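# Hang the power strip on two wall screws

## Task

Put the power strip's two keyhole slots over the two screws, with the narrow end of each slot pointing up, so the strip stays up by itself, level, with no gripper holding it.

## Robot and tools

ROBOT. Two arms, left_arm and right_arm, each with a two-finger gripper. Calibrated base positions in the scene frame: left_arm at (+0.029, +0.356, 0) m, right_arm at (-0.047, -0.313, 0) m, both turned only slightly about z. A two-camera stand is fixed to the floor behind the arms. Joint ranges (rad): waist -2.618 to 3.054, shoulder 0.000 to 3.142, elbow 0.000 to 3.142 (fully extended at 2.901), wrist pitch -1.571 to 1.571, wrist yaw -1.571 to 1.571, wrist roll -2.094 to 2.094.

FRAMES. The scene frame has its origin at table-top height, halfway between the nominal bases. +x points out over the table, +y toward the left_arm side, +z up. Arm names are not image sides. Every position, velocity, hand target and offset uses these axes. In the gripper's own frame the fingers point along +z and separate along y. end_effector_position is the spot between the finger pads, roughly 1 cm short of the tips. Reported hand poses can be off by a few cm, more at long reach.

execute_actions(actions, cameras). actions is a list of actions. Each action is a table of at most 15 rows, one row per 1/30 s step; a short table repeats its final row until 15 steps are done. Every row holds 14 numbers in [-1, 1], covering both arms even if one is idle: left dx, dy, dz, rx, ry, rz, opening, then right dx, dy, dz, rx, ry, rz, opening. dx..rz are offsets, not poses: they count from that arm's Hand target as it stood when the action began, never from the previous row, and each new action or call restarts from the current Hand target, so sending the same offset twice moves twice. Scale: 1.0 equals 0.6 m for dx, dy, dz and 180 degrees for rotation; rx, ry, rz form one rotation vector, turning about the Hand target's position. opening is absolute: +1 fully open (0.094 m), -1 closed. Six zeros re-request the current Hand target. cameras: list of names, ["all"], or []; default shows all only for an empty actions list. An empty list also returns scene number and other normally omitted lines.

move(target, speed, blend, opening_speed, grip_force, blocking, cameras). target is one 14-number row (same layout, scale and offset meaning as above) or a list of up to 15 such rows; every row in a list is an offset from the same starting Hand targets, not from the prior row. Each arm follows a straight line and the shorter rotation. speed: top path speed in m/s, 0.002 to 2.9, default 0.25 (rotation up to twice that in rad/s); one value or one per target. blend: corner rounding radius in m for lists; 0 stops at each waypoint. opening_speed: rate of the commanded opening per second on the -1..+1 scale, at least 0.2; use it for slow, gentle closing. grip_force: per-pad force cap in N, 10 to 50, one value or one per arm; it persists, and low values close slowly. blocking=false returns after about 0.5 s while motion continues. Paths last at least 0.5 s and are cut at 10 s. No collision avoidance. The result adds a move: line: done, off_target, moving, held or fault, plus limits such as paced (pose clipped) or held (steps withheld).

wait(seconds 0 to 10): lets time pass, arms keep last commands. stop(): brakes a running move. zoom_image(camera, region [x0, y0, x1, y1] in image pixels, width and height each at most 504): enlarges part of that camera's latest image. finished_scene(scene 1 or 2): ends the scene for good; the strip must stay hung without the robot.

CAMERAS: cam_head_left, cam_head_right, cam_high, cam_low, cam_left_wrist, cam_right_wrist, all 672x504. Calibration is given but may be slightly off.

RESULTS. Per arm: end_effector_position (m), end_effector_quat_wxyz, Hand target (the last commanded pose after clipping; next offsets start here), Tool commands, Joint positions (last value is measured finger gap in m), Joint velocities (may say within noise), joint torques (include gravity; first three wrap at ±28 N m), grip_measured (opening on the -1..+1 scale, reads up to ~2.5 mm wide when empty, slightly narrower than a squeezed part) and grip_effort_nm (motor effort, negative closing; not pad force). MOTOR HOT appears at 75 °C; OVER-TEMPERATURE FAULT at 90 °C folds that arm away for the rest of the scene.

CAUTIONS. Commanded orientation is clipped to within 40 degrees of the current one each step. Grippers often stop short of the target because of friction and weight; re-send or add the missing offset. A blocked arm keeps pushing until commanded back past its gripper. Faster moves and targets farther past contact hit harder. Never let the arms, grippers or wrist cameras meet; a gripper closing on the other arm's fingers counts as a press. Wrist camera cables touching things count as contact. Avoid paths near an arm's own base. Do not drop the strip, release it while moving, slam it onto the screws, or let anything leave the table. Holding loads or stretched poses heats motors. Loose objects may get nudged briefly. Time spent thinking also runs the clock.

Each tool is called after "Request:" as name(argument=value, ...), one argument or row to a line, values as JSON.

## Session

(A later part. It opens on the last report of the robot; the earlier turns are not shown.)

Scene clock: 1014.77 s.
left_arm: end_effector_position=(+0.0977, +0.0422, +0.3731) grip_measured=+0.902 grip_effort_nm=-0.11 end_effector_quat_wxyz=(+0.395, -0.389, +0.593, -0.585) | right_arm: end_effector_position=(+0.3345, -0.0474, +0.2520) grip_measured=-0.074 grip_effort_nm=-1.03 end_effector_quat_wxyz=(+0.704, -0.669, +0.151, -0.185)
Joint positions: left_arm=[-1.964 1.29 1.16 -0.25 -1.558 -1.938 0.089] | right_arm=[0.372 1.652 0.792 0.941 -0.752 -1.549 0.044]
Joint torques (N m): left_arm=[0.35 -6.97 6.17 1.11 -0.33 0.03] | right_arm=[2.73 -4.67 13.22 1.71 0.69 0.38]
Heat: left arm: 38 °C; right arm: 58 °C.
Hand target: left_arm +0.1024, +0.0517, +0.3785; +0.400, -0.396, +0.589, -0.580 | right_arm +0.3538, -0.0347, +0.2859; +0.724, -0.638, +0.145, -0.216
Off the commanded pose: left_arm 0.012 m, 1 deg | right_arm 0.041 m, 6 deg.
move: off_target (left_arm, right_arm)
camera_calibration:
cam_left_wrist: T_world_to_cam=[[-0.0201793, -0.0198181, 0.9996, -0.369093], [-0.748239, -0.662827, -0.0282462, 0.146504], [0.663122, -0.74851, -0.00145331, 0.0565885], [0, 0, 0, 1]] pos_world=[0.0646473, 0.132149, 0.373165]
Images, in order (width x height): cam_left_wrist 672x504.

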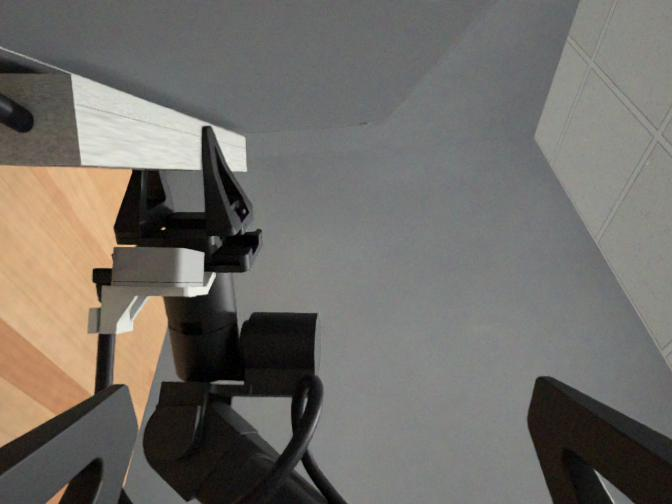

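Request:
move(
  target=[
    [0,0,0,0,0,0,0.9,0.02,0.024,-0.006,0,0,0.012,-0.35],
    [0,0,0,0,0,0,0.9,0.02,0.024,-0.02,0,0,0.012,-0.35],
  ],
  speed=0.05,
  cameras=["cam_left_wrist"],
)

Request:
zoom_image(
  camera="cam_left_wrist",
  region=[0, 40, 320, 280],
)

Scene clock: 1021.40 s.
left_arm: end_effector_position=(+0.0977, +0.0422, +0.3731) grip_measured=+0.902 grip_effort_nm=-0.12 end_effector_quat_wxyz=(+0.395, -0.389, +0.593, -0.585) | right_arm: end_effector_position=(+0.3348, -0.0467, +0.2500) grip_measured=-0.074 grip_effort_nm=-1.02 end_effector_quat_wxyz=(+0.719, -0.662, +0.117, -0.176)
Joint positions: left_arm=[-1.964 1.29 1.16 -0.25 -1.558 -1.938 0.089] | right_arm=[0.349 1.719 0.807 1.056 -0.835 -1.529 0.044]
Joint torques (N m): left_arm=[0.32 -6.95 6.16 1.11 -0.35 0.03] | right_arm=[5.79 -3.14 15.83 1.08 1.22 0.23]
Heat: left arm: 38 °C; right arm: 58 °C.
Hand target: left_arm +0.1024, +0.0517, +0.3785; +0.400, -0.396, +0.589, -0.580 | right_arm +0.3657, -0.0203, +0.2740; +0.728, -0.641, +0.133, -0.203
Off the commanded pose: left_arm 0.012 m, 1 deg | right_arm 0.047 m, 4 deg.
move: off_target (left_arm, right_arm)
camera_calibration:
cam_left_wrist: T_world_to_cam=[[-0.0201793, -0.0198181, 0.9996, -0.369093], [-0.748239, -0.662827, -0.0282462, 0.146504], [0.663122, -0.74851, -0.00145331, 0.0565885], [0, 0, 0, 1]] pos_world=[0.0646473, 0.132149, 0.373165]
Images, in order (width x height): cam_left_wrist 672x504.

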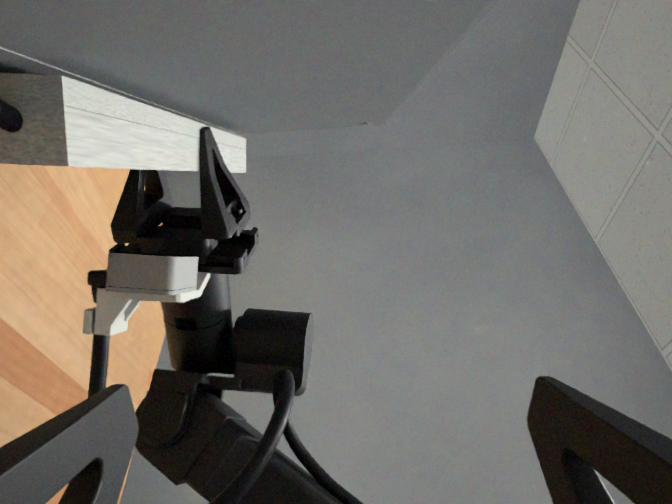

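Scaled by 1.575.

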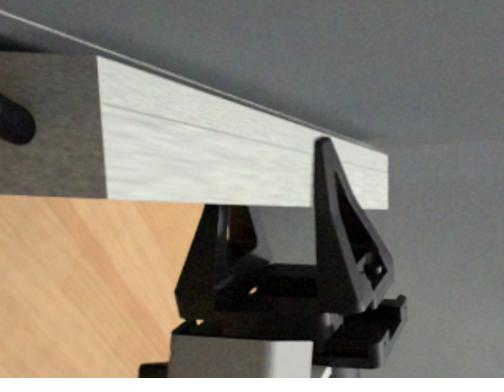

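Request:
move(
  target=[
    [0,0,0,0,0,0,0.9,0,0,0.016,0.009,0.011,0.0,-0.35],
    [0,0,0,0,0,0,0.9,0.006,0.006,0.024,0.014,0.017,0.0,-0.35],
  ],
  speed=0.05,
  cameras=["cam_left_wrist"],
)

Request:
zoom_image(
  camera="cam_left_wrist",
  region=[0, 40, 320, 280],
)

Scene clock: 1026.87 s.
left_arm: end_effector_position=(+0.0977, +0.0422, +0.3731) grip_measured=+0.902 grip_effort_nm=-0.12 end_effector_quat_wxyz=(+0.395, -0.389, +0.593, -0.585) | right_arm: end_effector_position=(+0.3349, -0.0468, +0.2504) grip_measured=-0.074 grip_effort_nm=-1.03 end_effector_quat_wxyz=(+0.720, -0.661, +0.120, -0.172)
Joint positions: left_arm=[-1.964 1.29 1.16 -0.25 -1.558 -1.938 0.089] | right_arm=[0.349 1.719 0.807 1.057 -0.836 -1.518 0.044]
Joint torques (N m): left_arm=[0.34 -6.97 6.15 1.1 -0.33 0.03] | right_arm=[6.12 -4.59 17.7 1.01 1.33 0.99]
Heat: left arm: 38 °C; right arm: 58 °C.
Hand target: left_arm +0.1024, +0.0517, +0.3785; +0.400, -0.396, +0.589, -0.580 | right_arm +0.3694, -0.0168, +0.2884; +0.738, -0.630, +0.157, -0.183
Off the commanded pose: left_arm 0.012 m, 1 deg | right_arm 0.059 m, 6 deg.
move: off_target (left_arm, right_arm)
camera_calibration:
cam_left_wrist: T_world_to_cam=[[-0.0201793, -0.0198181, 0.9996, -0.369093], [-0.748239, -0.662827, -0.0282462, 0.146504], [0.663122, -0.74851, -0.00145331, 0.0565885], [0, 0, 0, 1]] pos_world=[0.0646473, 0.132149, 0.373165]
Images, in order (width x height): cam_left_wrist 672x504.

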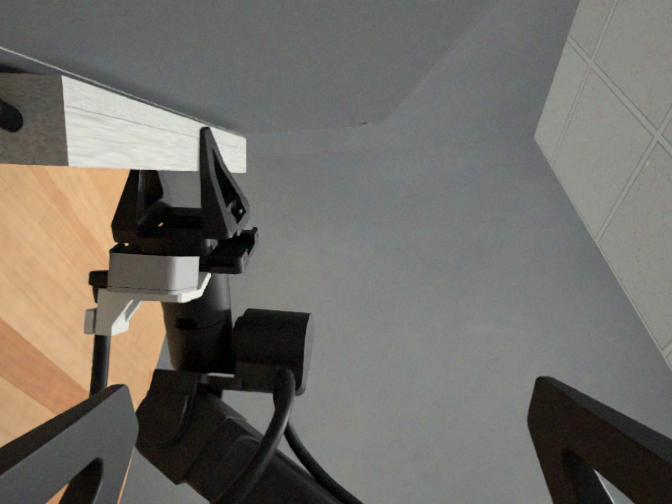

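Scaled by 1.575.

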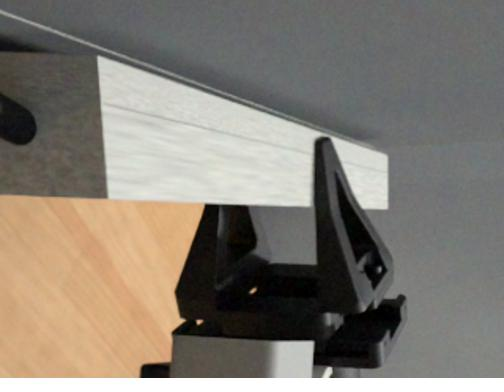

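Request:
move(
  target=[
    [0,0,0,0,0,0,0.9,-0.035,-0.042,0.005,0.0,0.0,0.0,-0.35],
    [0,0,0,0,0,0,0.9,-0.035,-0.042,0.005,0.0,0.0,-0.01,-0.35],
  ],
  speed=0.04,
  cameras=["cam_left_wrist"],
)

Request:
zoom_image(
  camera="cam_left_wrist",
  region=[0, 40, 320, 280],
)

Scene clock: 1032.57 s.
left_arm: end_effector_position=(+0.0977, +0.0422, +0.3731) grip_measured=+0.902 grip_effort_nm=-0.12 end_effector_quat_wxyz=(+0.395, -0.389, +0.593, -0.585) | right_arm: end_effector_position=(+0.3357, -0.0471, +0.2491) grip_measured=-0.074 grip_effort_nm=-1.02 end_effector_quat_wxyz=(+0.714, -0.666, +0.147, -0.160)
Joint positions: left_arm=[-1.964 1.29 1.16 -0.25 -1.558 -1.938 0.089] | right_arm=[0.355 1.692 0.807 0.987 -0.81 -1.499 0.044]
Joint torques (N m): left_arm=[0.35 -6.98 6.16 1.1 -0.34 0.02] | right_arm=[3.03 -9.72 10.35 1.54 1.11 0.72]
Heat: left arm: 38 °C; right arm: 57 °C.
Hand target: left_arm +0.1024, +0.0517, +0.3785; +0.400, -0.396, +0.589, -0.580 | right_arm +0.3483, -0.0419, +0.2914; +0.735, -0.627, +0.167, -0.194
Off the commanded pose: left_arm 0.012 m, 1 deg | right_arm 0.044 m, 7 deg.
move: off_target (left_arm, right_arm)
camera_calibration:
cam_left_wrist: T_world_to_cam=[[-0.0201793, -0.0198181, 0.9996, -0.369093], [-0.748239, -0.662827, -0.0282462, 0.146504], [0.663122, -0.74851, -0.00145331, 0.0565885], [0, 0, 0, 1]] pos_world=[0.0646473, 0.132149, 0.373165]
Images, in order (width x height): cam_left_wrist 672x504.

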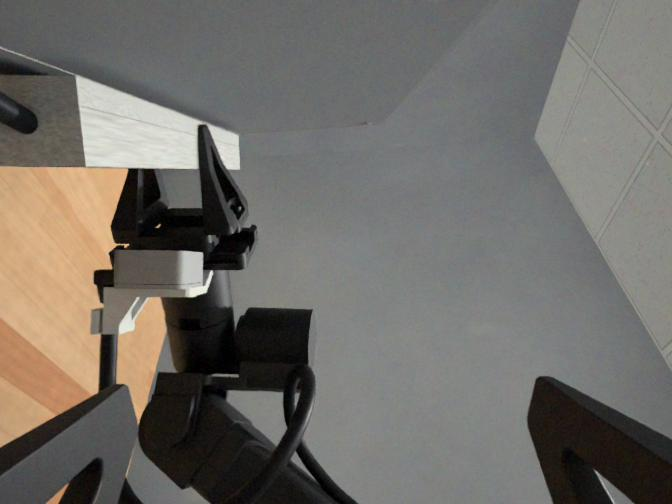

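Scaled by 1.575.

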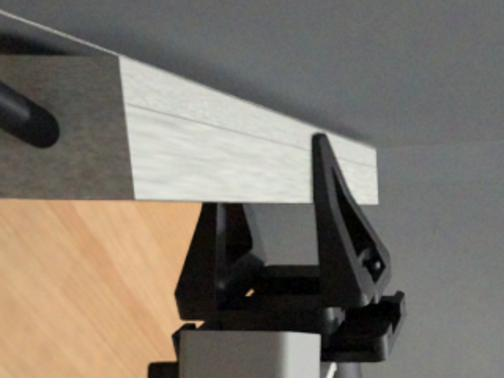

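Request:
move(
  target=[0,0,0,0,0,0,0.9,-0.03,-0.036,-0.02,0,0,0,-0.35],
  speed=0.04,
  cameras=["cam_left_wrist"],
)

Request:
zoom_image(
  camera="cam_left_wrist",
  region=[0, 40, 320, 280],
)

Scene clock: 1040.20 s.
left_arm: end_effector_position=(+0.0977, +0.0422, +0.3731) grip_measured=+0.902 grip_effort_nm=-0.12 end_effector_quat_wxyz=(+0.395, -0.389, +0.593, -0.585) | right_arm: end_effector_position=(+0.3342, -0.0571, +0.2416) grip_measured=-0.074 grip_effort_nm=-1.03 end_effector_quat_wxyz=(+0.709, -0.661, +0.179, -0.168)
Joint positions: left_arm=[-1.964 1.29 1.16 -0.25 -1.558 -1.938 0.089] | right_arm=[0.35 1.66 0.749 0.996 -0.755 -1.481 0.044]
Joint torques (N m): left_arm=[0.29 -6.93 6.19 1.1 -0.34 0.02] | right_arm=[-0.2 -10.52 6.17 2 0.26 0.51]
Heat: left arm: 38 °C; right arm: 55 °C.
Hand target: left_arm +0.1024, +0.0517, +0.3785; +0.400, -0.396, +0.589, -0.580 | right_arm +0.3304, -0.0636, +0.2793; +0.735, -0.627, +0.167, -0.194
Off the commanded pose: left_arm 0.012 m, 1 deg | right_arm 0.039 m, 6 deg.
move: off_target (left_arm, right_arm)
camera_calibration:
cam_left_wrist: T_world_to_cam=[[-0.0201793, -0.0198181, 0.9996, -0.369093], [-0.748239, -0.662827, -0.0282462, 0.146504], [0.663122, -0.74851, -0.00145331, 0.0565885], [0, 0, 0, 1]] pos_world=[0.0646473, 0.132149, 0.373165]
Images, in order (width x height): cam_left_wrist 672x504.

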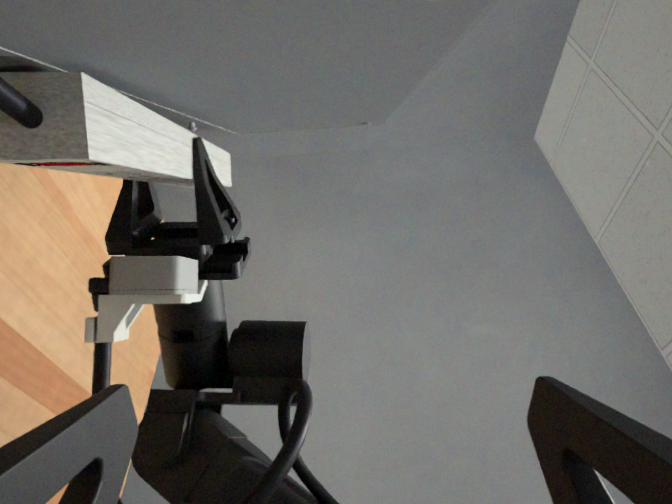

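Scaled by 1.575.

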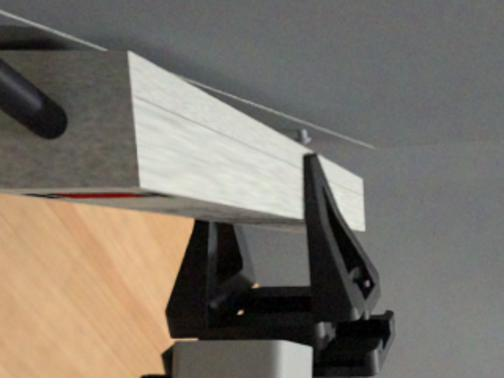

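Request:
move(
  target=[
    [0,0,0,0,0,0,0.9,0.02,0.024,0.01,-0.014,-0.017,0.004,-0.35],
    [0,0,0,0,0,0,0.9,0.05,0.06,0.018,-0.014,-0.017,0.014,-0.35],
  ],
  speed=0.05,
  cameras=["cam_left_wrist"],
)

Request:
zoom_image(
  camera="cam_left_wrist",
  region=[0, 40, 320, 280],
)

Scene clock: 1052.27 s.
left_arm: end_effector_position=(+0.0977, +0.0422, +0.3731) grip_measured=+0.902 grip_effort_nm=-0.12 end_effector_quat_wxyz=(+0.395, -0.389, +0.593, -0.585) | right_arm: end_effector_position=(+0.3377, -0.0496, +0.2435) grip_measured=-0.074 grip_effort_nm=-1.03 end_effector_quat_wxyz=(+0.703, -0.676, +0.147, -0.168)
Joint positions: left_arm=[-1.964 1.29 1.16 -0.25 -1.558 -1.938 0.089] | right_arm=[0.349 1.684 0.808 0.938 -0.806 -1.546 0.044]
Joint torques (N m): left_arm=[0.29 -6.95 6.17 1.1 -0.35 0.03] | right_arm=[4.18 -5.01 16.21 1.73 0.63 0.46]
Heat: left arm: 38 °C; right arm: 53 °C.
Hand target: left_arm +0.1024, +0.0517, +0.3785; +0.400, -0.396, +0.589, -0.580 | right_arm +0.3604, -0.0276, +0.2901; +0.730, -0.642, +0.129, -0.198
Off the commanded pose: left_arm 0.012 m, 1 deg | right_arm 0.056 m, 6 deg.
move: off_target (left_arm, right_arm)
camera_calibration:
cam_left_wrist: T_world_to_cam=[[-0.0201793, -0.0198181, 0.9996, -0.369093], [-0.748239, -0.662827, -0.0282462, 0.146504], [0.663122, -0.74851, -0.00145331, 0.0565885], [0, 0, 0, 1]] pos_world=[0.0646473, 0.132149, 0.373165]
Images, in order (width x height): cam_left_wrist 672x504.

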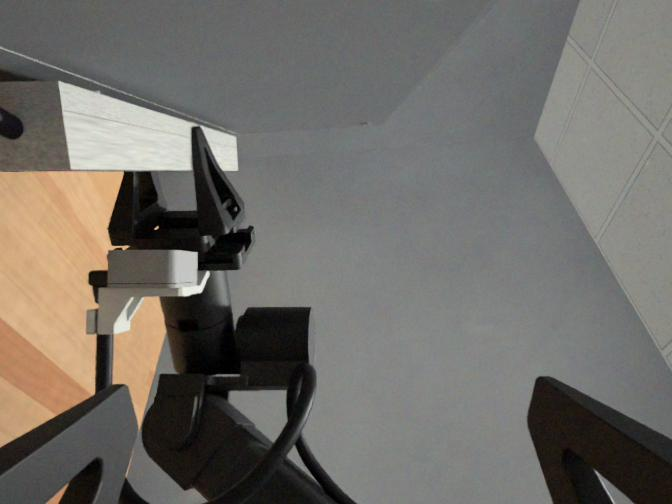

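Scaled by 1.575.

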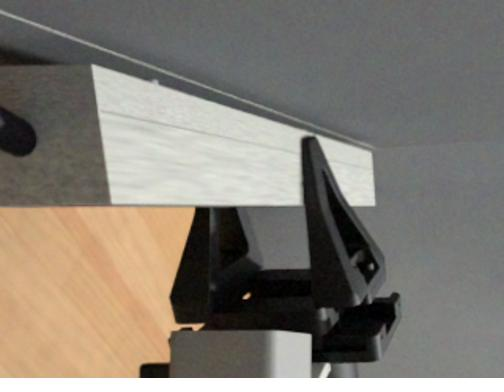

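Request:
move(
  target=[
    [0,0,0,0,0,0,0.9,-0.06,-0.06,0.008,0,0,-0.014,-0.35],
    [0,0,0,0,0,0,0.9,-0.013,-0.01,-0.003,0,0,-0.014,-0.35],
  ],
  speed=0.05,
  cameras=["cam_left_wrist"],
)

Request:
zoom_image(
  camera="cam_left_wrist",
  region=[0, 40, 320, 280],
)

Scene clock: 1065.80 s.
left_arm: end_effector_position=(+0.0977, +0.0422, +0.3731) grip_measured=+0.902 grip_effort_nm=-0.12 end_effector_quat_wxyz=(+0.395, -0.389, +0.593, -0.585) | right_arm: end_effector_position=(+0.3353, -0.0473, +0.2509) grip_measured=-0.074 grip_effort_nm=-1.02 end_effector_quat_wxyz=(+0.702, -0.670, +0.156, -0.184)
Joint positions: left_arm=[-1.964 1.29 1.16 -0.25 -1.558 -1.938 0.089] | right_arm=[0.374 1.649 0.794 0.927 -0.743 -1.55 0.044]
Joint torques (N m): left_arm=[0.34 -6.95 6.15 1.1 -0.35 0.03] | right_arm=[2.69 -4.86 13.59 1.83 0.56 0.38]
Heat: left arm: 38 °C; right arm: 55 °C.
Hand target: left_arm +0.1024, +0.0517, +0.3785; +0.400, -0.396, +0.589, -0.580 | right_arm +0.3526, -0.0336, +0.2882; +0.725, -0.639, +0.143, -0.214
Off the commanded pose: left_arm 0.012 m, 1 deg | right_arm 0.043 m, 6 deg.
move: off_target (left_arm, right_arm)
camera_calibration:
cam_left_wrist: T_world_to_cam=[[-0.0201793, -0.0198181, 0.9996, -0.369093], [-0.748239, -0.662827, -0.0282462, 0.146504], [0.663122, -0.74851, -0.00145331, 0.0565885], [0, 0, 0, 1]] pos_world=[0.0646473, 0.132149, 0.373165]
Images, in order (width x height): cam_left_wrist 672x504.

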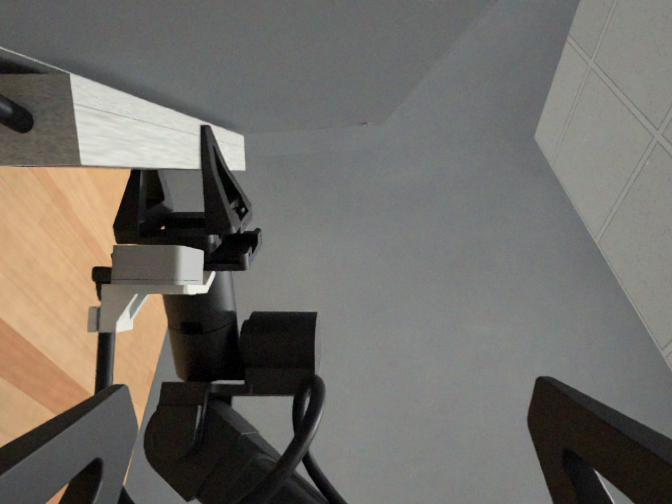

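Scaled by 1.575.

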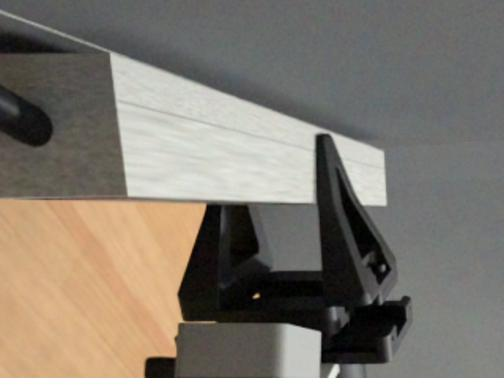

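Request:
move(
  target=[
    [0,0,0,0,0,0,0.9,0.012,0.014,0.008,0,0,0.006,-0.35],
    [0,0,0,0,0,0,0.9,0.012,0.014,0.016,-0.006,-0.007,0.006,-0.35],
  ],
  speed=0.04,
  cameras=["cam_left_wrist"],
)

Request:
zoom_image(
  camera="cam_left_wrist",
  region=[0, 40, 320, 280],
)

Scene clock: 1071.57 s.
left_arm: end_effector_position=(+0.0977, +0.0422, +0.3731) grip_measured=+0.902 grip_effort_nm=-0.12 end_effector_quat_wxyz=(+0.395, -0.389, +0.593, -0.585) | right_arm: end_effector_position=(+0.3355, -0.0468, +0.2511) grip_measured=-0.074 grip_effort_nm=-1.02 end_effector_quat_wxyz=(+0.702, -0.675, +0.147, -0.174)
Joint positions: left_arm=[-1.964 1.29 1.16 -0.25 -1.558 -1.938 0.089] | right_arm=[0.363 1.658 0.813 0.91 -0.782 -1.553 0.044]
Joint torques (N m): left_arm=[0.34 -6.93 6.2 1.11 -0.34 0.03] | right_arm=[4.41 -5.14 16.57 1.55 0.75 0.19]
Heat: left arm: 38 °C; right arm: 57 °C.
Hand target: left_arm +0.1024, +0.0517, +0.3785; +0.400, -0.396, +0.589, -0.580 | right_arm +0.3598, -0.0251, +0.2979; +0.723, -0.644, +0.127, -0.216
Off the commanded pose: left_arm 0.012 m, 1 deg | right_arm 0.057 m, 7 deg.
move: off_target (left_arm, right_arm)
camera_calibration:
cam_left_wrist: T_world_to_cam=[[-0.0201793, -0.0198181, 0.9996, -0.369093], [-0.748239, -0.662827, -0.0282462, 0.146504], [0.663122, -0.74851, -0.00145331, 0.0565885], [0, 0, 0, 1]] pos_world=[0.0646473, 0.132149, 0.373165]
Images, in order (width x height): cam_left_wrist 672x504.

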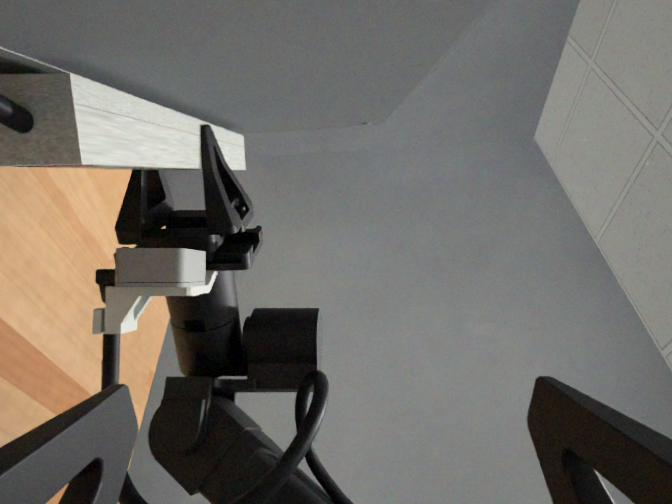

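Scaled by 1.575.

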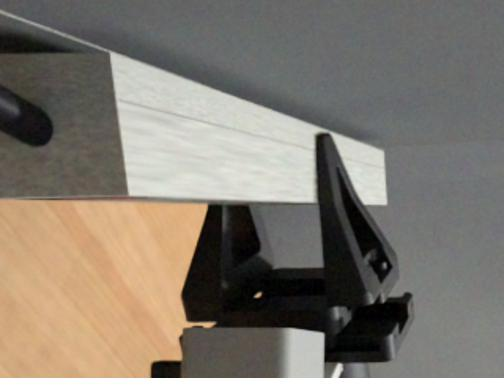

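Request:
move(
  target=[
    [0,0,0,0,0,0,0.9,-0.02,-0.024,0.0,-0.006,-0.007,0,-0.35],
    [0,0,0,0,0,0,0.9,-0.02,-0.024,0.004,-0.012,-0.0145,-0.006,-0.35],
    [0,0,0,0,0,0,0.9,0.006,0.007,0.004,-0.012,-0.0145,0.006,-0.35],
  ],
  speed=0.04,
  cameras=["cam_left_wrist"],
)

Request:
zoom_image(
  camera="cam_left_wrist",
  region=[0, 40, 320, 280],
)

Scene clock: 1079.03 s.
left_arm: end_effector_position=(+0.0977, +0.0422, +0.3731) grip_measured=+0.902 grip_effort_nm=-0.12 end_effector_quat_wxyz=(+0.395, -0.389, +0.593, -0.585) | right_arm: end_effector_position=(+0.3353, -0.0465, +0.2518) grip_measured=-0.074 grip_effort_nm=-1.02 end_effector_quat_wxyz=(+0.693, -0.688, +0.136, -0.167)
Joint positions: left_arm=[-1.964 1.29 1.16 -0.25 -1.558 -1.938 0.089] | right_arm=[0.354 1.648 0.843 0.83 -0.818 -1.594 0.044]
Joint torques (N m): left_arm=[0.35 -6.95 6.16 1.1 -0.34 0.03] | right_arm=[4.98 -3.9 16.95 1.95 0.82 -0.09]
Heat: left arm: 38 °C; right arm: 57 °C.
Hand target: left_arm +0.1024, +0.0517, +0.3785; +0.400, -0.396, +0.589, -0.580 | right_arm +0.3634, -0.0210, +0.3004; +0.715, -0.654, +0.101, -0.226
Off the commanded pose: left_arm 0.012 m, 1 deg | right_arm 0.062 m, 9 deg.
move: off_target (left_arm, right_arm)
camera_calibration:
cam_left_wrist: T_world_to_cam=[[-0.0201793, -0.0198181, 0.9996, -0.369093], [-0.748239, -0.662827, -0.0282462, 0.146504], [0.663122, -0.74851, -0.00145331, 0.0565885], [0, 0, 0, 1]] pos_world=[0.0646473, 0.132149, 0.373165]
Images, in order (width x height): cam_left_wrist 672x504.

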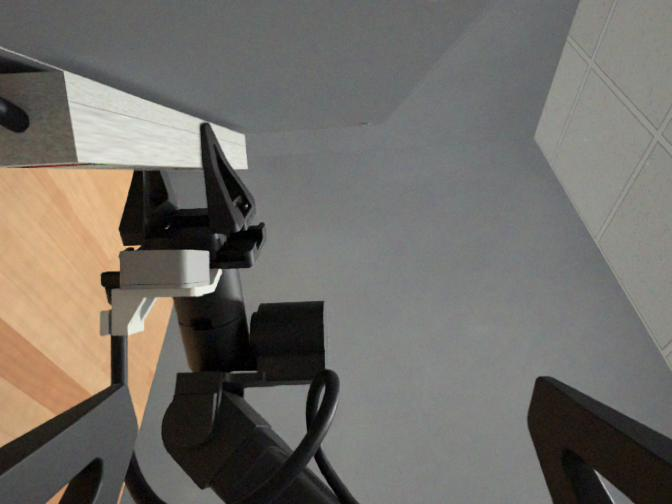

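Scaled by 1.575.

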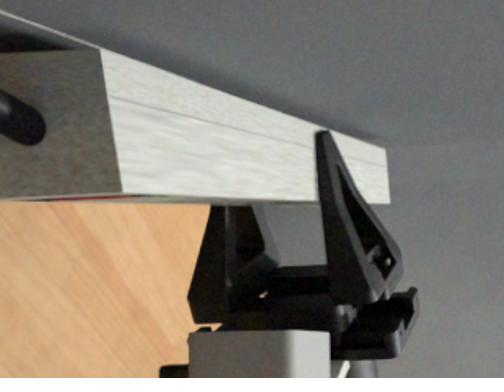

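Request:
move(
  target=[
    [0,0,0,0,0,0,0.9,-0.01,-0.012,-0.005,0.02,-0.005,0,-0.35],
    [0,0,0,0,0,0,0.9,0.012,0.014,0.0,0.02,-0.005,0.012,-0.35],
    [0,0,0,0,0,0,0.9,0.012,0.014,0.0,0.03,0.007,0.012,-0.35],
  ],
  speed=0.05,
  cameras=["cam_left_wrist"],
)

Request:
zoom_image(
  camera="cam_left_wrist",
  region=[0, 40, 320, 280],
)

Scene clock: 1087.60 s.
left_arm: end_effector_position=(+0.0977, +0.0422, +0.3731) grip_measured=+0.902 grip_effort_nm=-0.12 end_effector_quat_wxyz=(+0.395, -0.389, +0.593, -0.585) | right_arm: end_effector_position=(+0.3352, -0.0462, +0.2510) grip_measured=-0.074 grip_effort_nm=-1.03 end_effector_quat_wxyz=(+0.721, -0.668, +0.103, -0.153)
Joint positions: left_arm=[-1.964 1.29 1.16 -0.25 -1.558 -1.938 0.089] | right_arm=[0.332 1.739 0.843 1.038 -0.906 -1.515 0.044]
Joint torques (N m): left_arm=[0.32 -6.94 6.16 1.09 -0.35 0.03] | right_arm=[7.02 -4.66 17.48 1.62 1.51 0.62]
Heat: left arm: 38 °C; right arm: 61 °C.
Hand target: left_arm +0.1024, +0.0517, +0.3785; +0.400, -0.396, +0.589, -0.580 | right_arm +0.3705, -0.0125, +0.3005; +0.748, -0.624, +0.106, -0.200
Off the commanded pose: left_arm 0.012 m, 1 deg | right_arm 0.069 m, 8 deg.
move: off_target (left_arm, right_arm)
camera_calibration:
cam_left_wrist: T_world_to_cam=[[-0.0201793, -0.0198181, 0.9996, -0.369093], [-0.748239, -0.662827, -0.0282462, 0.146504], [0.663122, -0.74851, -0.00145331, 0.0565885], [0, 0, 0, 1]] pos_world=[0.0646473, 0.132149, 0.373165]
Images, in order (width x height): cam_left_wrist 672x504.

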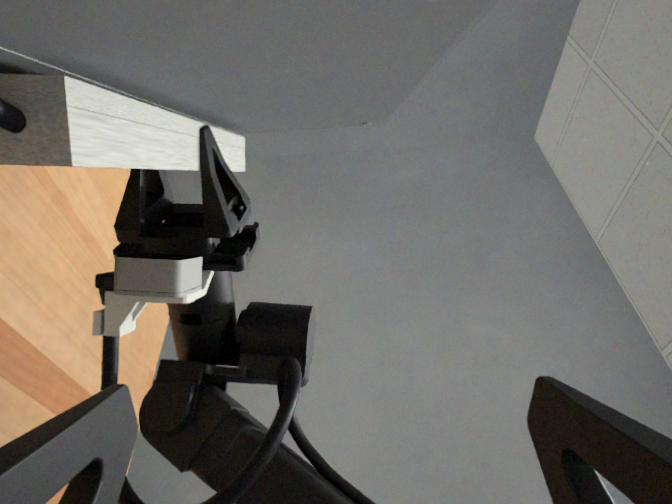

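Scaled by 1.575.

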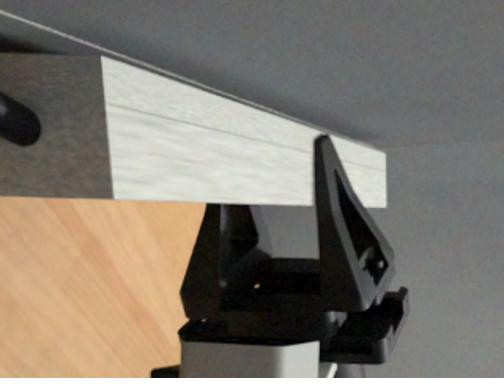

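Request:
move(
  target=[
    [0,0,0,0,0,0,0.9,-0.012,-0.012,0,0.0,0.0,-0.07,-0.35],
    [0,0,0,0,0,0,0.9,-0.012,-0.012,0.03,0,0,-0.07,-0.35],
    [0,0,0,0,0,0,0.9,0.012,-0.032,0.0,0,0,-0.07,-0.35],
    [0,0,0,0,0,0,0.9,-0.036,0.008,0.0,0,0,-0.07,-0.35],
    [0,0,0,0,0,0,0.9,-0.012,-0.012,-0.03,0,0,-0.07,-0.35],
    [0,0,0,0,0,0,0.9,-0.01,-0.01,0.0,0,0,-0.07,-0.35],
  ],
  speed=0.08,
  blend=[0,0,0,0,0,0],
  cameras=["cam_left_wrist"],
)

Request:
zoom_image(
  camera="cam_left_wrist",
  region=[0, 40, 320, 280],
)

Scene clock: 1109.13 s.
left_arm: end_effector_position=(+0.0977, +0.0422, +0.3731) grip_measured=+0.902 grip_effort_nm=-0.12 end_effector_quat_wxyz=(+0.395, -0.389, +0.593, -0.585) | right_arm: end_effector_position=(+0.3369, -0.0457, +0.2508) grip_measured=-0.074 grip_effort_nm=-1.02 end_effector_quat_wxyz=(+0.703, -0.648, +0.183, -0.229)
Joint positions: left_arm=[-1.964 1.29 1.16 -0.25 -1.558 -1.938 0.089] | right_arm=[0.425 1.644 0.739 1.016 -0.586 -1.55 0.044]
Joint torques (N m): left_arm=[0.34 -6.94 6.16 1.11 -0.35 0.03] | right_arm=[6.58 -4.7 17.11 1.47 1.28 0.01]
Heat: left arm: 38 °C; right arm: 63 °C.
Hand target: left_arm +0.1024, +0.0517, +0.3785; +0.400, -0.396, +0.589, -0.580 | right_arm +0.3645, -0.0185, +0.3003; +0.721, -0.608, +0.174, -0.281
Off the commanded pose: left_arm 0.012 m, 1 deg | right_arm 0.063 m, 8 deg.
move: off_target (left_arm, right_arm)
camera_calibration:
cam_left_wrist: T_world_to_cam=[[-0.0201793, -0.0198181, 0.9996, -0.369093], [-0.748239, -0.662827, -0.0282462, 0.146504], [0.663122, -0.74851, -0.00145331, 0.0565885], [0, 0, 0, 1]] pos_world=[0.0646473, 0.132149, 0.373165]
Images, in order (width x height): cam_left_wrist 672x504.

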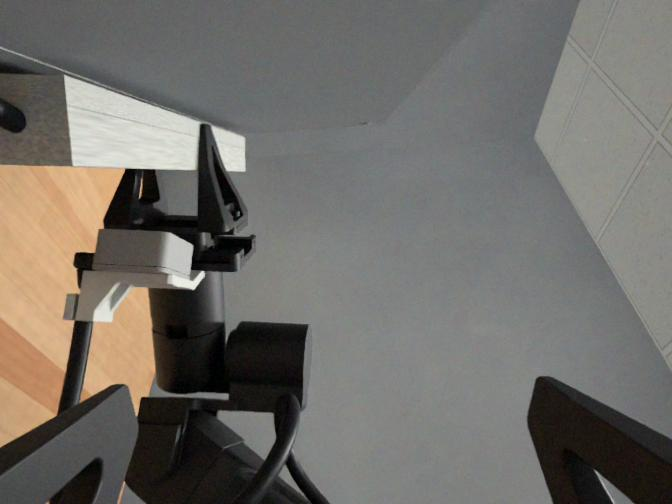

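Scaled by 1.575.

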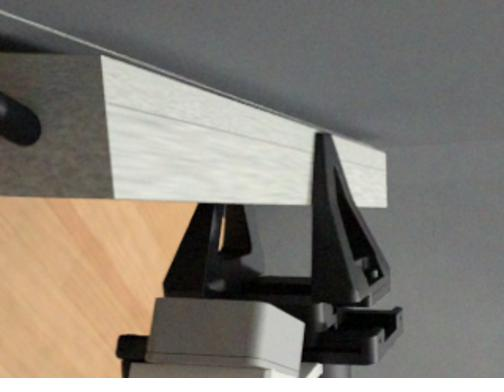

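Request:
move(
  target=[
    [0,0,0,0,0,0,0.9,-0.03,-0.036,0.0,0.0,0.0,0,-0.35],
    [0,0,0,0,0,0,0.9,-0.03,-0.036,0.02,0.0,0.0,0,-0.35],
  ],
  speed=0.05,
  cameras=["cam_left_wrist"],
)

Request:
zoom_image(
  camera="cam_left_wrist",
  region=[0, 40, 320, 280],
)

Scene clock: 1119.80 s.
left_arm: end_effector_position=(+0.0977, +0.0422, +0.3731) grip_measured=+0.902 grip_effort_nm=-0.11 end_effector_quat_wxyz=(+0.395, -0.389, +0.593, -0.585) | right_arm: end_effector_position=(+0.3363, -0.0463, +0.2514) grip_measured=-0.074 grip_effort_nm=-1.02 end_effector_quat_wxyz=(+0.690, -0.656, +0.197, -0.233)
Joint positions: left_arm=[-1.964 1.29 1.16 -0.25 -1.558 -1.938 0.089] | right_arm=[0.436 1.605 0.742 0.935 -0.55 -1.567 0.044]
Joint torques (N m): left_arm=[0.35 -6.95 6.2 1.1 -0.33 0.03] | right_arm=[2.25 -8.83 12.88 1.79 0.62 0.2]
Heat: left arm: 38 °C; right arm: 62 °C.
Hand target: left_arm +0.1024, +0.0517, +0.3785; +0.400, -0.396, +0.589, -0.580 | right_arm +0.3465, -0.0401, +0.3124; +0.722, -0.608, +0.174, -0.281
Off the commanded pose: left_arm 0.012 m, 1 deg | right_arm 0.062 m, 9 deg.
move: off_target (left_arm, right_arm)
camera_calibration:
cam_left_wrist: T_world_to_cam=[[-0.0201793, -0.0198181, 0.9996, -0.369093], [-0.748239, -0.662827, -0.0282462, 0.146504], [0.663122, -0.74851, -0.00145331, 0.0565885], [0, 0, 0, 1]] pos_world=[0.0646473, 0.132149, 0.373165]
Images, in order (width x height): cam_left_wrist 672x504.

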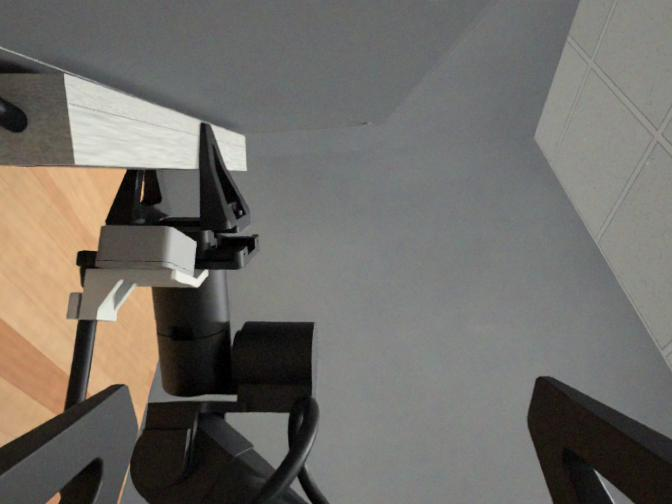

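Scaled by 1.575.

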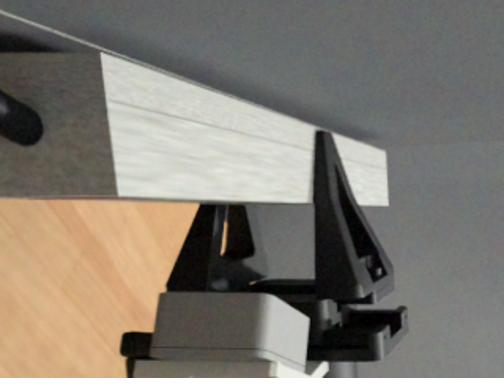

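Request:
move(
  target=[0,0,0,0,0,0,0.9,-0.028,-0.034,-0.015,0.0,0.0,0,-0.35],
  speed=0.04,
  cameras=["cam_left_wrist"],
)

Request:
zoom_image(
  camera="cam_left_wrist",
  region=[0, 40, 320, 280],
)

Scene clock: 1125.20 s.
left_arm: end_effector_position=(+0.0977, +0.0422, +0.3731) grip_measured=+0.902 grip_effort_nm=-0.12 end_effector_quat_wxyz=(+0.395, -0.389, +0.593, -0.585) | right_arm: end_effector_position=(+0.3352, -0.0511, +0.2569) grip_measured=-0.074 grip_effort_nm=-1.02 end_effector_quat_wxyz=(+0.687, -0.655, +0.192, -0.249)
Joint positions: left_arm=[-1.964 1.29 1.16 -0.25 -1.558 -1.938 0.089] | right_arm=[0.431 1.579 0.733 0.926 -0.539 -1.592 0.044]
Joint torques (N m): left_arm=[0.34 -6.97 6.15 1.1 -0.34 0.03] | right_arm=[-0.69 -10.48 6.57 2.28 0.12 0.49]
Heat: left arm: 38 °C; right arm: 61 °C.
Hand target: left_arm +0.1024, +0.0517, +0.3785; +0.400, -0.396, +0.589, -0.580 | right_arm +0.3298, -0.0606, +0.3033; +0.722, -0.608, +0.174, -0.281
Off the commanded pose: left_arm 0.012 m, 1 deg | right_arm 0.048 m, 8 deg.
move: off_target (left_arm, right_arm)
camera_calibration:
cam_left_wrist: T_world_to_cam=[[-0.0201793, -0.0198181, 0.9996, -0.369093], [-0.748239, -0.662827, -0.0282462, 0.146504], [0.663122, -0.74851, -0.00145331, 0.0565885], [0, 0, 0, 1]] pos_world=[0.0646473, 0.132149, 0.373165]
Images, in order (width x height): cam_left_wrist 672x504.

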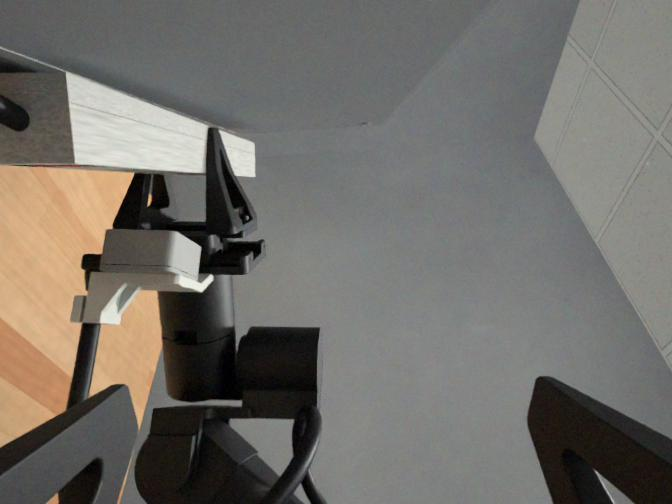

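Scaled by 1.575.

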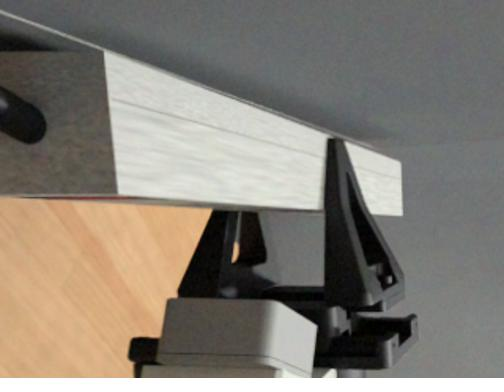

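Request:
move(
  target=[
    [0,0,0,0,0,0,0.9,0.02,0.024,0.003,0.0,0.0,0.03,-0.35],
    [0,0,0,0,0,0,0.9,0.025,0.03,-0.025,0.012,0.0145,0.04,-0.35],
  ],
  speed=0.03,
  blend=[0.005,0],
  cameras=["cam_left_wrist"],
)

Request:
zoom_image(
  camera="cam_left_wrist",
  region=[0, 40, 320, 280],
)

Scene clock: 1137.53 s.
left_arm: end_effector_position=(+0.0977, +0.0422, +0.3731) grip_measured=+0.902 grip_effort_nm=-0.12 end_effector_quat_wxyz=(+0.395, -0.389, +0.593, -0.585) | right_arm: end_effector_position=(+0.3393, -0.0514, +0.2604) grip_measured=-0.074 grip_effort_nm=-1.02 end_effector_quat_wxyz=(+0.718, -0.640, +0.168, -0.216)
Joint positions: left_arm=[-1.964 1.29 1.16 -0.25 -1.558 -1.938 0.089] | right_arm=[0.387 1.661 0.761 1.059 -0.661 -1.509 0.044]
Joint torques (N m): left_arm=[0.34 -6.94 6.16 1.1 -0.35 0.03] | right_arm=[1.54 -5.18 10.76 1.86 0.17 0.58]
Heat: left arm: 38 °C; right arm: 57 °C.
Hand target: left_arm +0.1024, +0.0517, +0.3785; +0.400, -0.396, +0.589, -0.580 | right_arm +0.3448, -0.0426, +0.2883; +0.745, -0.611, +0.157, -0.218
Off the commanded pose: left_arm 0.012 m, 1 deg | right_arm 0.030 m, 5 deg.
move: off_target (left_arm, right_arm)
camera_calibration:
cam_left_wrist: T_world_to_cam=[[-0.0201793, -0.0198181, 0.9996, -0.369093], [-0.748239, -0.662827, -0.0282462, 0.146504], [0.663122, -0.74851, -0.00145331, 0.0565885], [0, 0, 0, 1]] pos_world=[0.0646473, 0.132149, 0.373165]
Images, in order (width x height): cam_left_wrist 672x504.

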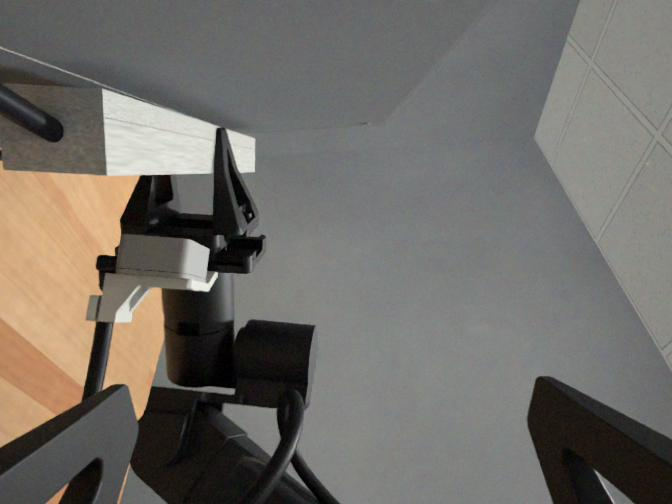

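Scaled by 1.575.

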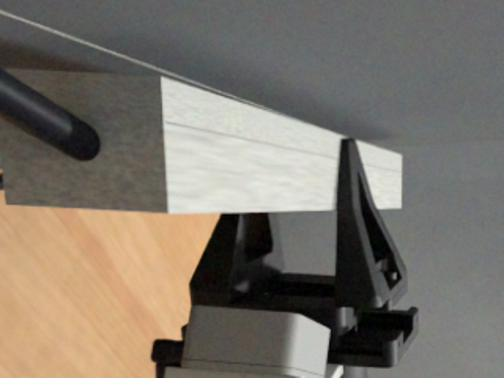

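Request:
move(
  target=[
    [0,0,0,0,0,0,0.9,-0.03,-0.035,0.008,-0.0228,0.0056,0.0,-0.35],
    [0,0,0,0,0,0,0.9,0.014,0.0143,-0.002,-0.0228,0.0056,0.0,-0.35],
  ],
  speed=0.05,
  cameras=["cam_left_wrist"],
)

Request:
zoom_image(
  camera="cam_left_wrist",
  region=[0, 40, 320, 280],
)

Scene clock: 1152.73 s.
left_arm: end_effector_position=(+0.0977, +0.0422, +0.3731) grip_measured=+0.902 grip_effort_nm=-0.12 end_effector_quat_wxyz=(+0.395, -0.389, +0.593, -0.585) | right_arm: end_effector_position=(+0.3385, -0.0488, +0.2468) grip_measured=-0.074 grip_effort_nm=-1.02 end_effector_quat_wxyz=(+0.693, -0.670, +0.177, -0.199)
Joint positions: left_arm=[-1.964 1.29 1.16 -0.25 -1.558 -1.938 0.089] | right_arm=[0.388 1.635 0.779 0.906 -0.678 -1.561 0.044]
Joint torques (N m): left_arm=[0.34 -6.95 6.2 1.12 -0.33 0.03] | right_arm=[2.09 -4.86 14.22 1.86 0.21 0.43]
Heat: left arm: 38 °C; right arm: 56 °C.
Hand target: left_arm +0.1024, +0.0517, +0.3785; +0.400, -0.396, +0.589, -0.580 | right_arm +0.3531, -0.0339, +0.2872; +0.721, -0.639, +0.156, -0.218
Off the commanded pose: left_arm 0.012 m, 1 deg | right_arm 0.045 m, 6 deg.
move: off_target (left_arm, right_arm)
camera_calibration:
cam_left_wrist: T_world_to_cam=[[-0.0201793, -0.0198181, 0.9996, -0.369093], [-0.748239, -0.662827, -0.0282462, 0.146504], [0.663122, -0.74851, -0.00145331, 0.0565885], [0, 0, 0, 1]] pos_world=[0.0646473, 0.132149, 0.373165]
Images, in order (width x height): cam_left_wrist 672x504.

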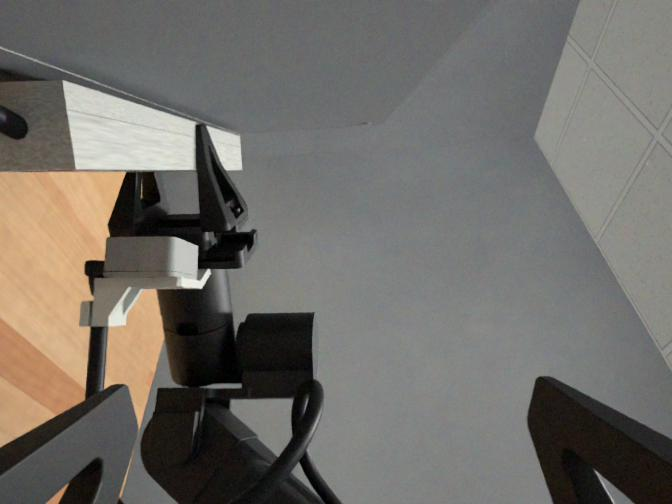

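Scaled by 1.575.

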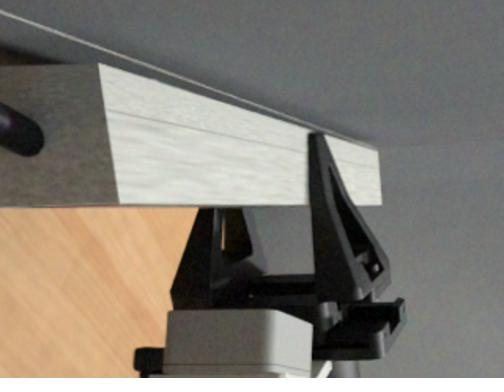

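Request:
move(
  target=[
    [0,0,0,0,0,0,0.9,-0.045,-0.048,0.014,0,0,0.0,-0.35],
    [0,0,0,0,0,0,0.9,-0.007,0.004,0.008,0,0,0.0,-0.35],
  ],
  speed=0.05,
  cameras=["cam_left_wrist"],
)

Request:
zoom_image(
  camera="cam_left_wrist",
  region=[0, 40, 320, 280],
)

Scene clock: 1158.73 s.
left_arm: end_effector_position=(+0.0977, +0.0422, +0.3731) grip_measured=+0.902 grip_effort_nm=-0.12 end_effector_quat_wxyz=(+0.395, -0.389, +0.593, -0.585) | right_arm: end_effector_position=(+0.3370, -0.0469, +0.2508) grip_measured=-0.074 grip_effort_nm=-1.03 end_effector_quat_wxyz=(+0.691, -0.671, +0.180, -0.199)
Joint positions: left_arm=[-1.964 1.29 1.16 -0.25 -1.558 -1.938 0.089] | right_arm=[0.398 1.616 0.785 0.874 -0.663 -1.563 0.044]
Joint torques (N m): left_arm=[0.32 -6.91 6.13 1.1 -0.34 0.02] | right_arm=[2.43 -4.94 13.78 1.95 0.19 0.44]
Heat: left arm: 38 °C; right arm: 56 °C.
Hand target: left_arm +0.1024, +0.0517, +0.3785; +0.400, -0.396, +0.589, -0.580 | right_arm +0.3489, -0.0315, +0.2918; +0.721, -0.639, +0.156, -0.218
Off the commanded pose: left_arm 0.012 m, 1 deg | right_arm 0.046 m, 6 deg.
move: off_target (left_arm, right_arm)
camera_calibration:
cam_left_wrist: T_world_to_cam=[[-0.0201793, -0.0198181, 0.9996, -0.369093], [-0.748239, -0.662827, -0.0282462, 0.146504], [0.663122, -0.74851, -0.00145331, 0.0565885], [0, 0, 0, 1]] pos_world=[0.0646473, 0.132149, 0.373165]
Images, in order (width x height): cam_left_wrist 672x504.

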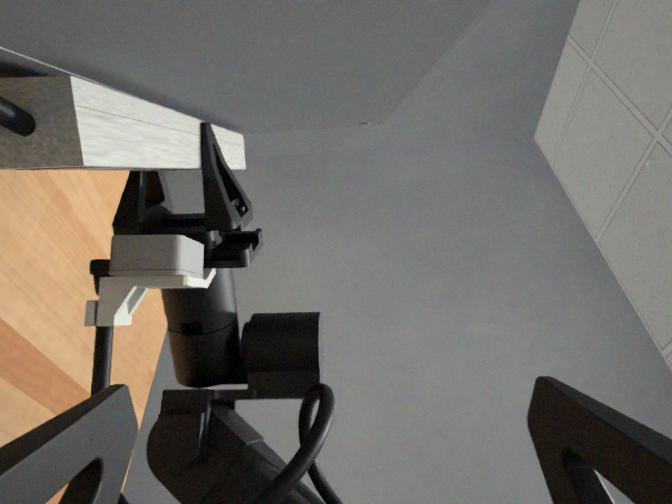

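Scaled by 1.575.

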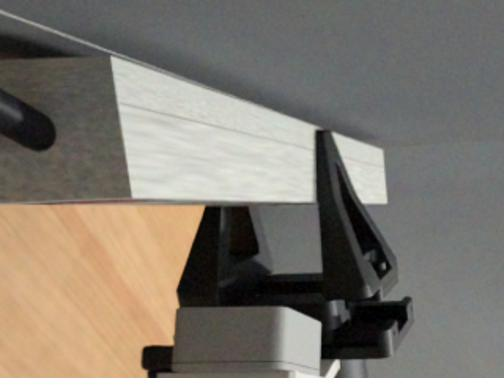

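Request:
move(
  target=[
    [0,0,0,0,0,0,0.9,0.008,0.018,0.005,0.004,-0.003,0.0,-0.35],
    [0,0,0,0,0,0,0.9,0.0,0.038,0.005,0.006,-0.005,0.0,-0.35],
    [0,0,0,0,0,0,0.9,0.016,0.02,0.005,0.006,-0.005,0.01,-0.35],
  ],
  speed=0.05,
  cameras=["cam_left_wrist"],
)

Request:
zoom_image(
  camera="cam_left_wrist",
  region=[0, 40, 320, 280],
)

Scene clock: 1166.77 s.
left_arm: end_effector_position=(+0.0977, +0.0422, +0.3731) grip_measured=+0.902 grip_effort_nm=-0.12 end_effector_quat_wxyz=(+0.395, -0.389, +0.593, -0.585) | right_arm: end_effector_position=(+0.3370, -0.0462, +0.2506) grip_measured=-0.074 grip_effort_nm=-1.03 end_effector_quat_wxyz=(+0.703, -0.666, +0.162, -0.190)
Joint positions: left_arm=[-1.964 1.29 1.16 -0.25 -1.558 -1.938 0.089] | right_arm=[0.383 1.655 0.789 0.946 -0.716 -1.544 0.044]
Joint torques (N m): left_arm=[0.32 -6.93 6.17 1.11 -0.34 0.03] | right_arm=[4.42 -3.71 16.94 1.68 0.56 0.43]
Heat: left arm: 38 °C; right arm: 56 °C.
Hand target: left_arm +0.1024, +0.0517, +0.3785; +0.400, -0.396, +0.589, -0.580 | right_arm +0.3585, -0.0195, +0.2951; +0.732, -0.632, +0.142, -0.210
Off the commanded pose: left_arm 0.012 m, 1 deg | right_arm 0.056 m, 6 deg.
move: off_target (left_arm, right_arm)
camera_calibration:
cam_left_wrist: T_world_to_cam=[[-0.0201793, -0.0198181, 0.9996, -0.369093], [-0.748239, -0.662827, -0.0282462, 0.146504], [0.663122, -0.74851, -0.00145331, 0.0565885], [0, 0, 0, 1]] pos_world=[0.0646473, 0.132149, 0.373165]
Images, in order (width x height): cam_left_wrist 672x504.

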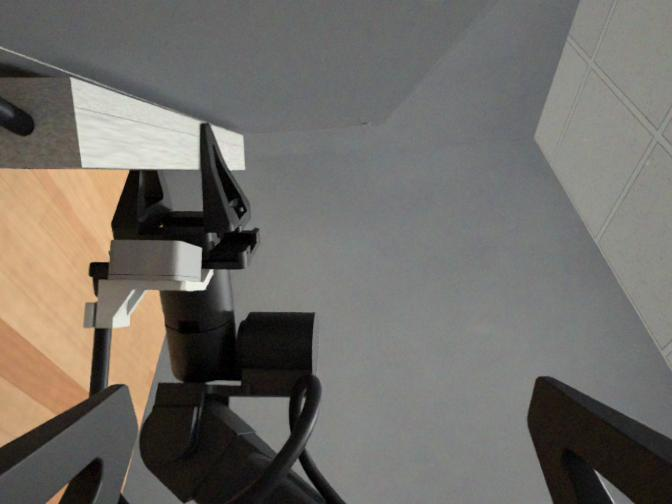

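Scaled by 1.575.

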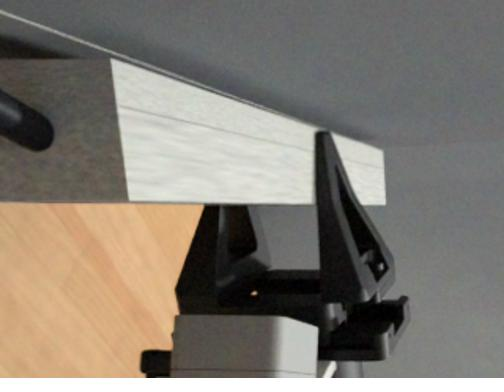

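Request:
move(
  target=[
    [0,0,0,0,0,0,0.9,-0.055,-0.05,0.005,0,0,-0.008,-0.35],
    [0,0,0,0,0,0,0.9,-0.02,-0.01,-0.004,0,0,-0.008,-0.35],
  ],
  speed=0.05,
  cameras=["cam_left_wrist"],
)

Request:
zoom_image(
  camera="cam_left_wrist",
  region=[0, 40, 320, 280],
)

Scene clock: 1172.93 s.
left_arm: end_effector_position=(+0.0977, +0.0422, +0.3731) grip_measured=+0.902 grip_effort_nm=-0.12 end_effector_quat_wxyz=(+0.395, -0.389, +0.593, -0.585) | right_arm: end_effector_position=(+0.3353, -0.0459, +0.2541) grip_measured=-0.074 grip_effort_nm=-1.02 end_effector_quat_wxyz=(+0.699, -0.665, +0.172, -0.197)
Joint positions: left_arm=[-1.964 1.29 1.16 -0.25 -1.558 -1.938 0.089] | right_arm=[0.396 1.626 0.783 0.915 -0.681 -1.547 0.044]
Joint torques (N m): left_arm=[0.35 -6.91 6.17 1.11 -0.35 0.03] | right_arm=[4.31 -4.53 13.33 2.05 0.5 0.42]
Heat: left arm: 38 °C; right arm: 58 °C.
Hand target: left_arm +0.1024, +0.0517, +0.3785; +0.400, -0.396, +0.589, -0.580 | right_arm +0.3465, -0.0256, +0.2925; +0.729, -0.631, +0.150, -0.219
Off the commanded pose: left_arm 0.012 m, 1 deg | right_arm 0.045 m, 6 deg.
move: off_target (left_arm, right_arm)
camera_calibration:
cam_left_wrist: T_world_to_cam=[[-0.0201793, -0.0198181, 0.9996, -0.369093], [-0.748239, -0.662827, -0.0282462, 0.146504], [0.663122, -0.74851, -0.00145331, 0.0565885], [0, 0, 0, 1]] pos_world=[0.0646473, 0.132149, 0.373165]
Images, in order (width x height): cam_left_wrist 672x504.

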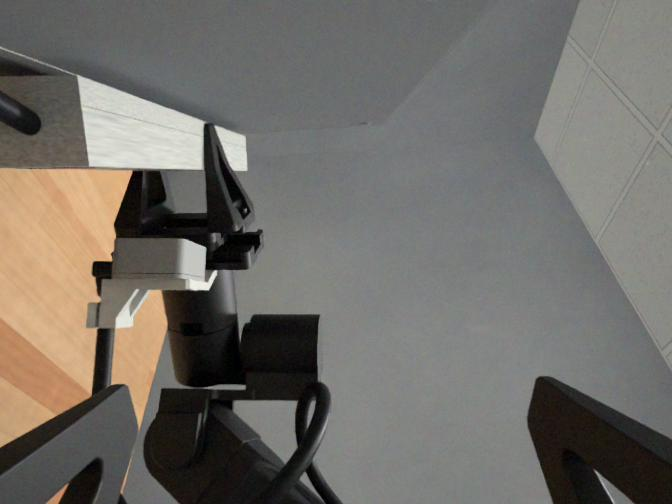

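Scaled by 1.575.

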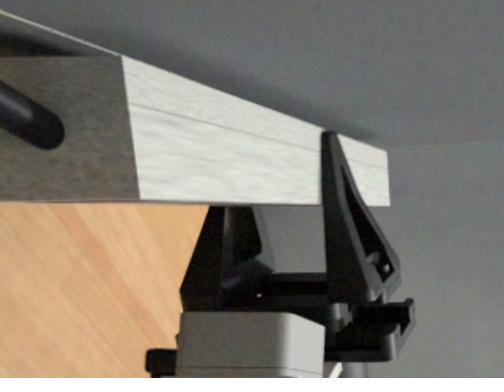

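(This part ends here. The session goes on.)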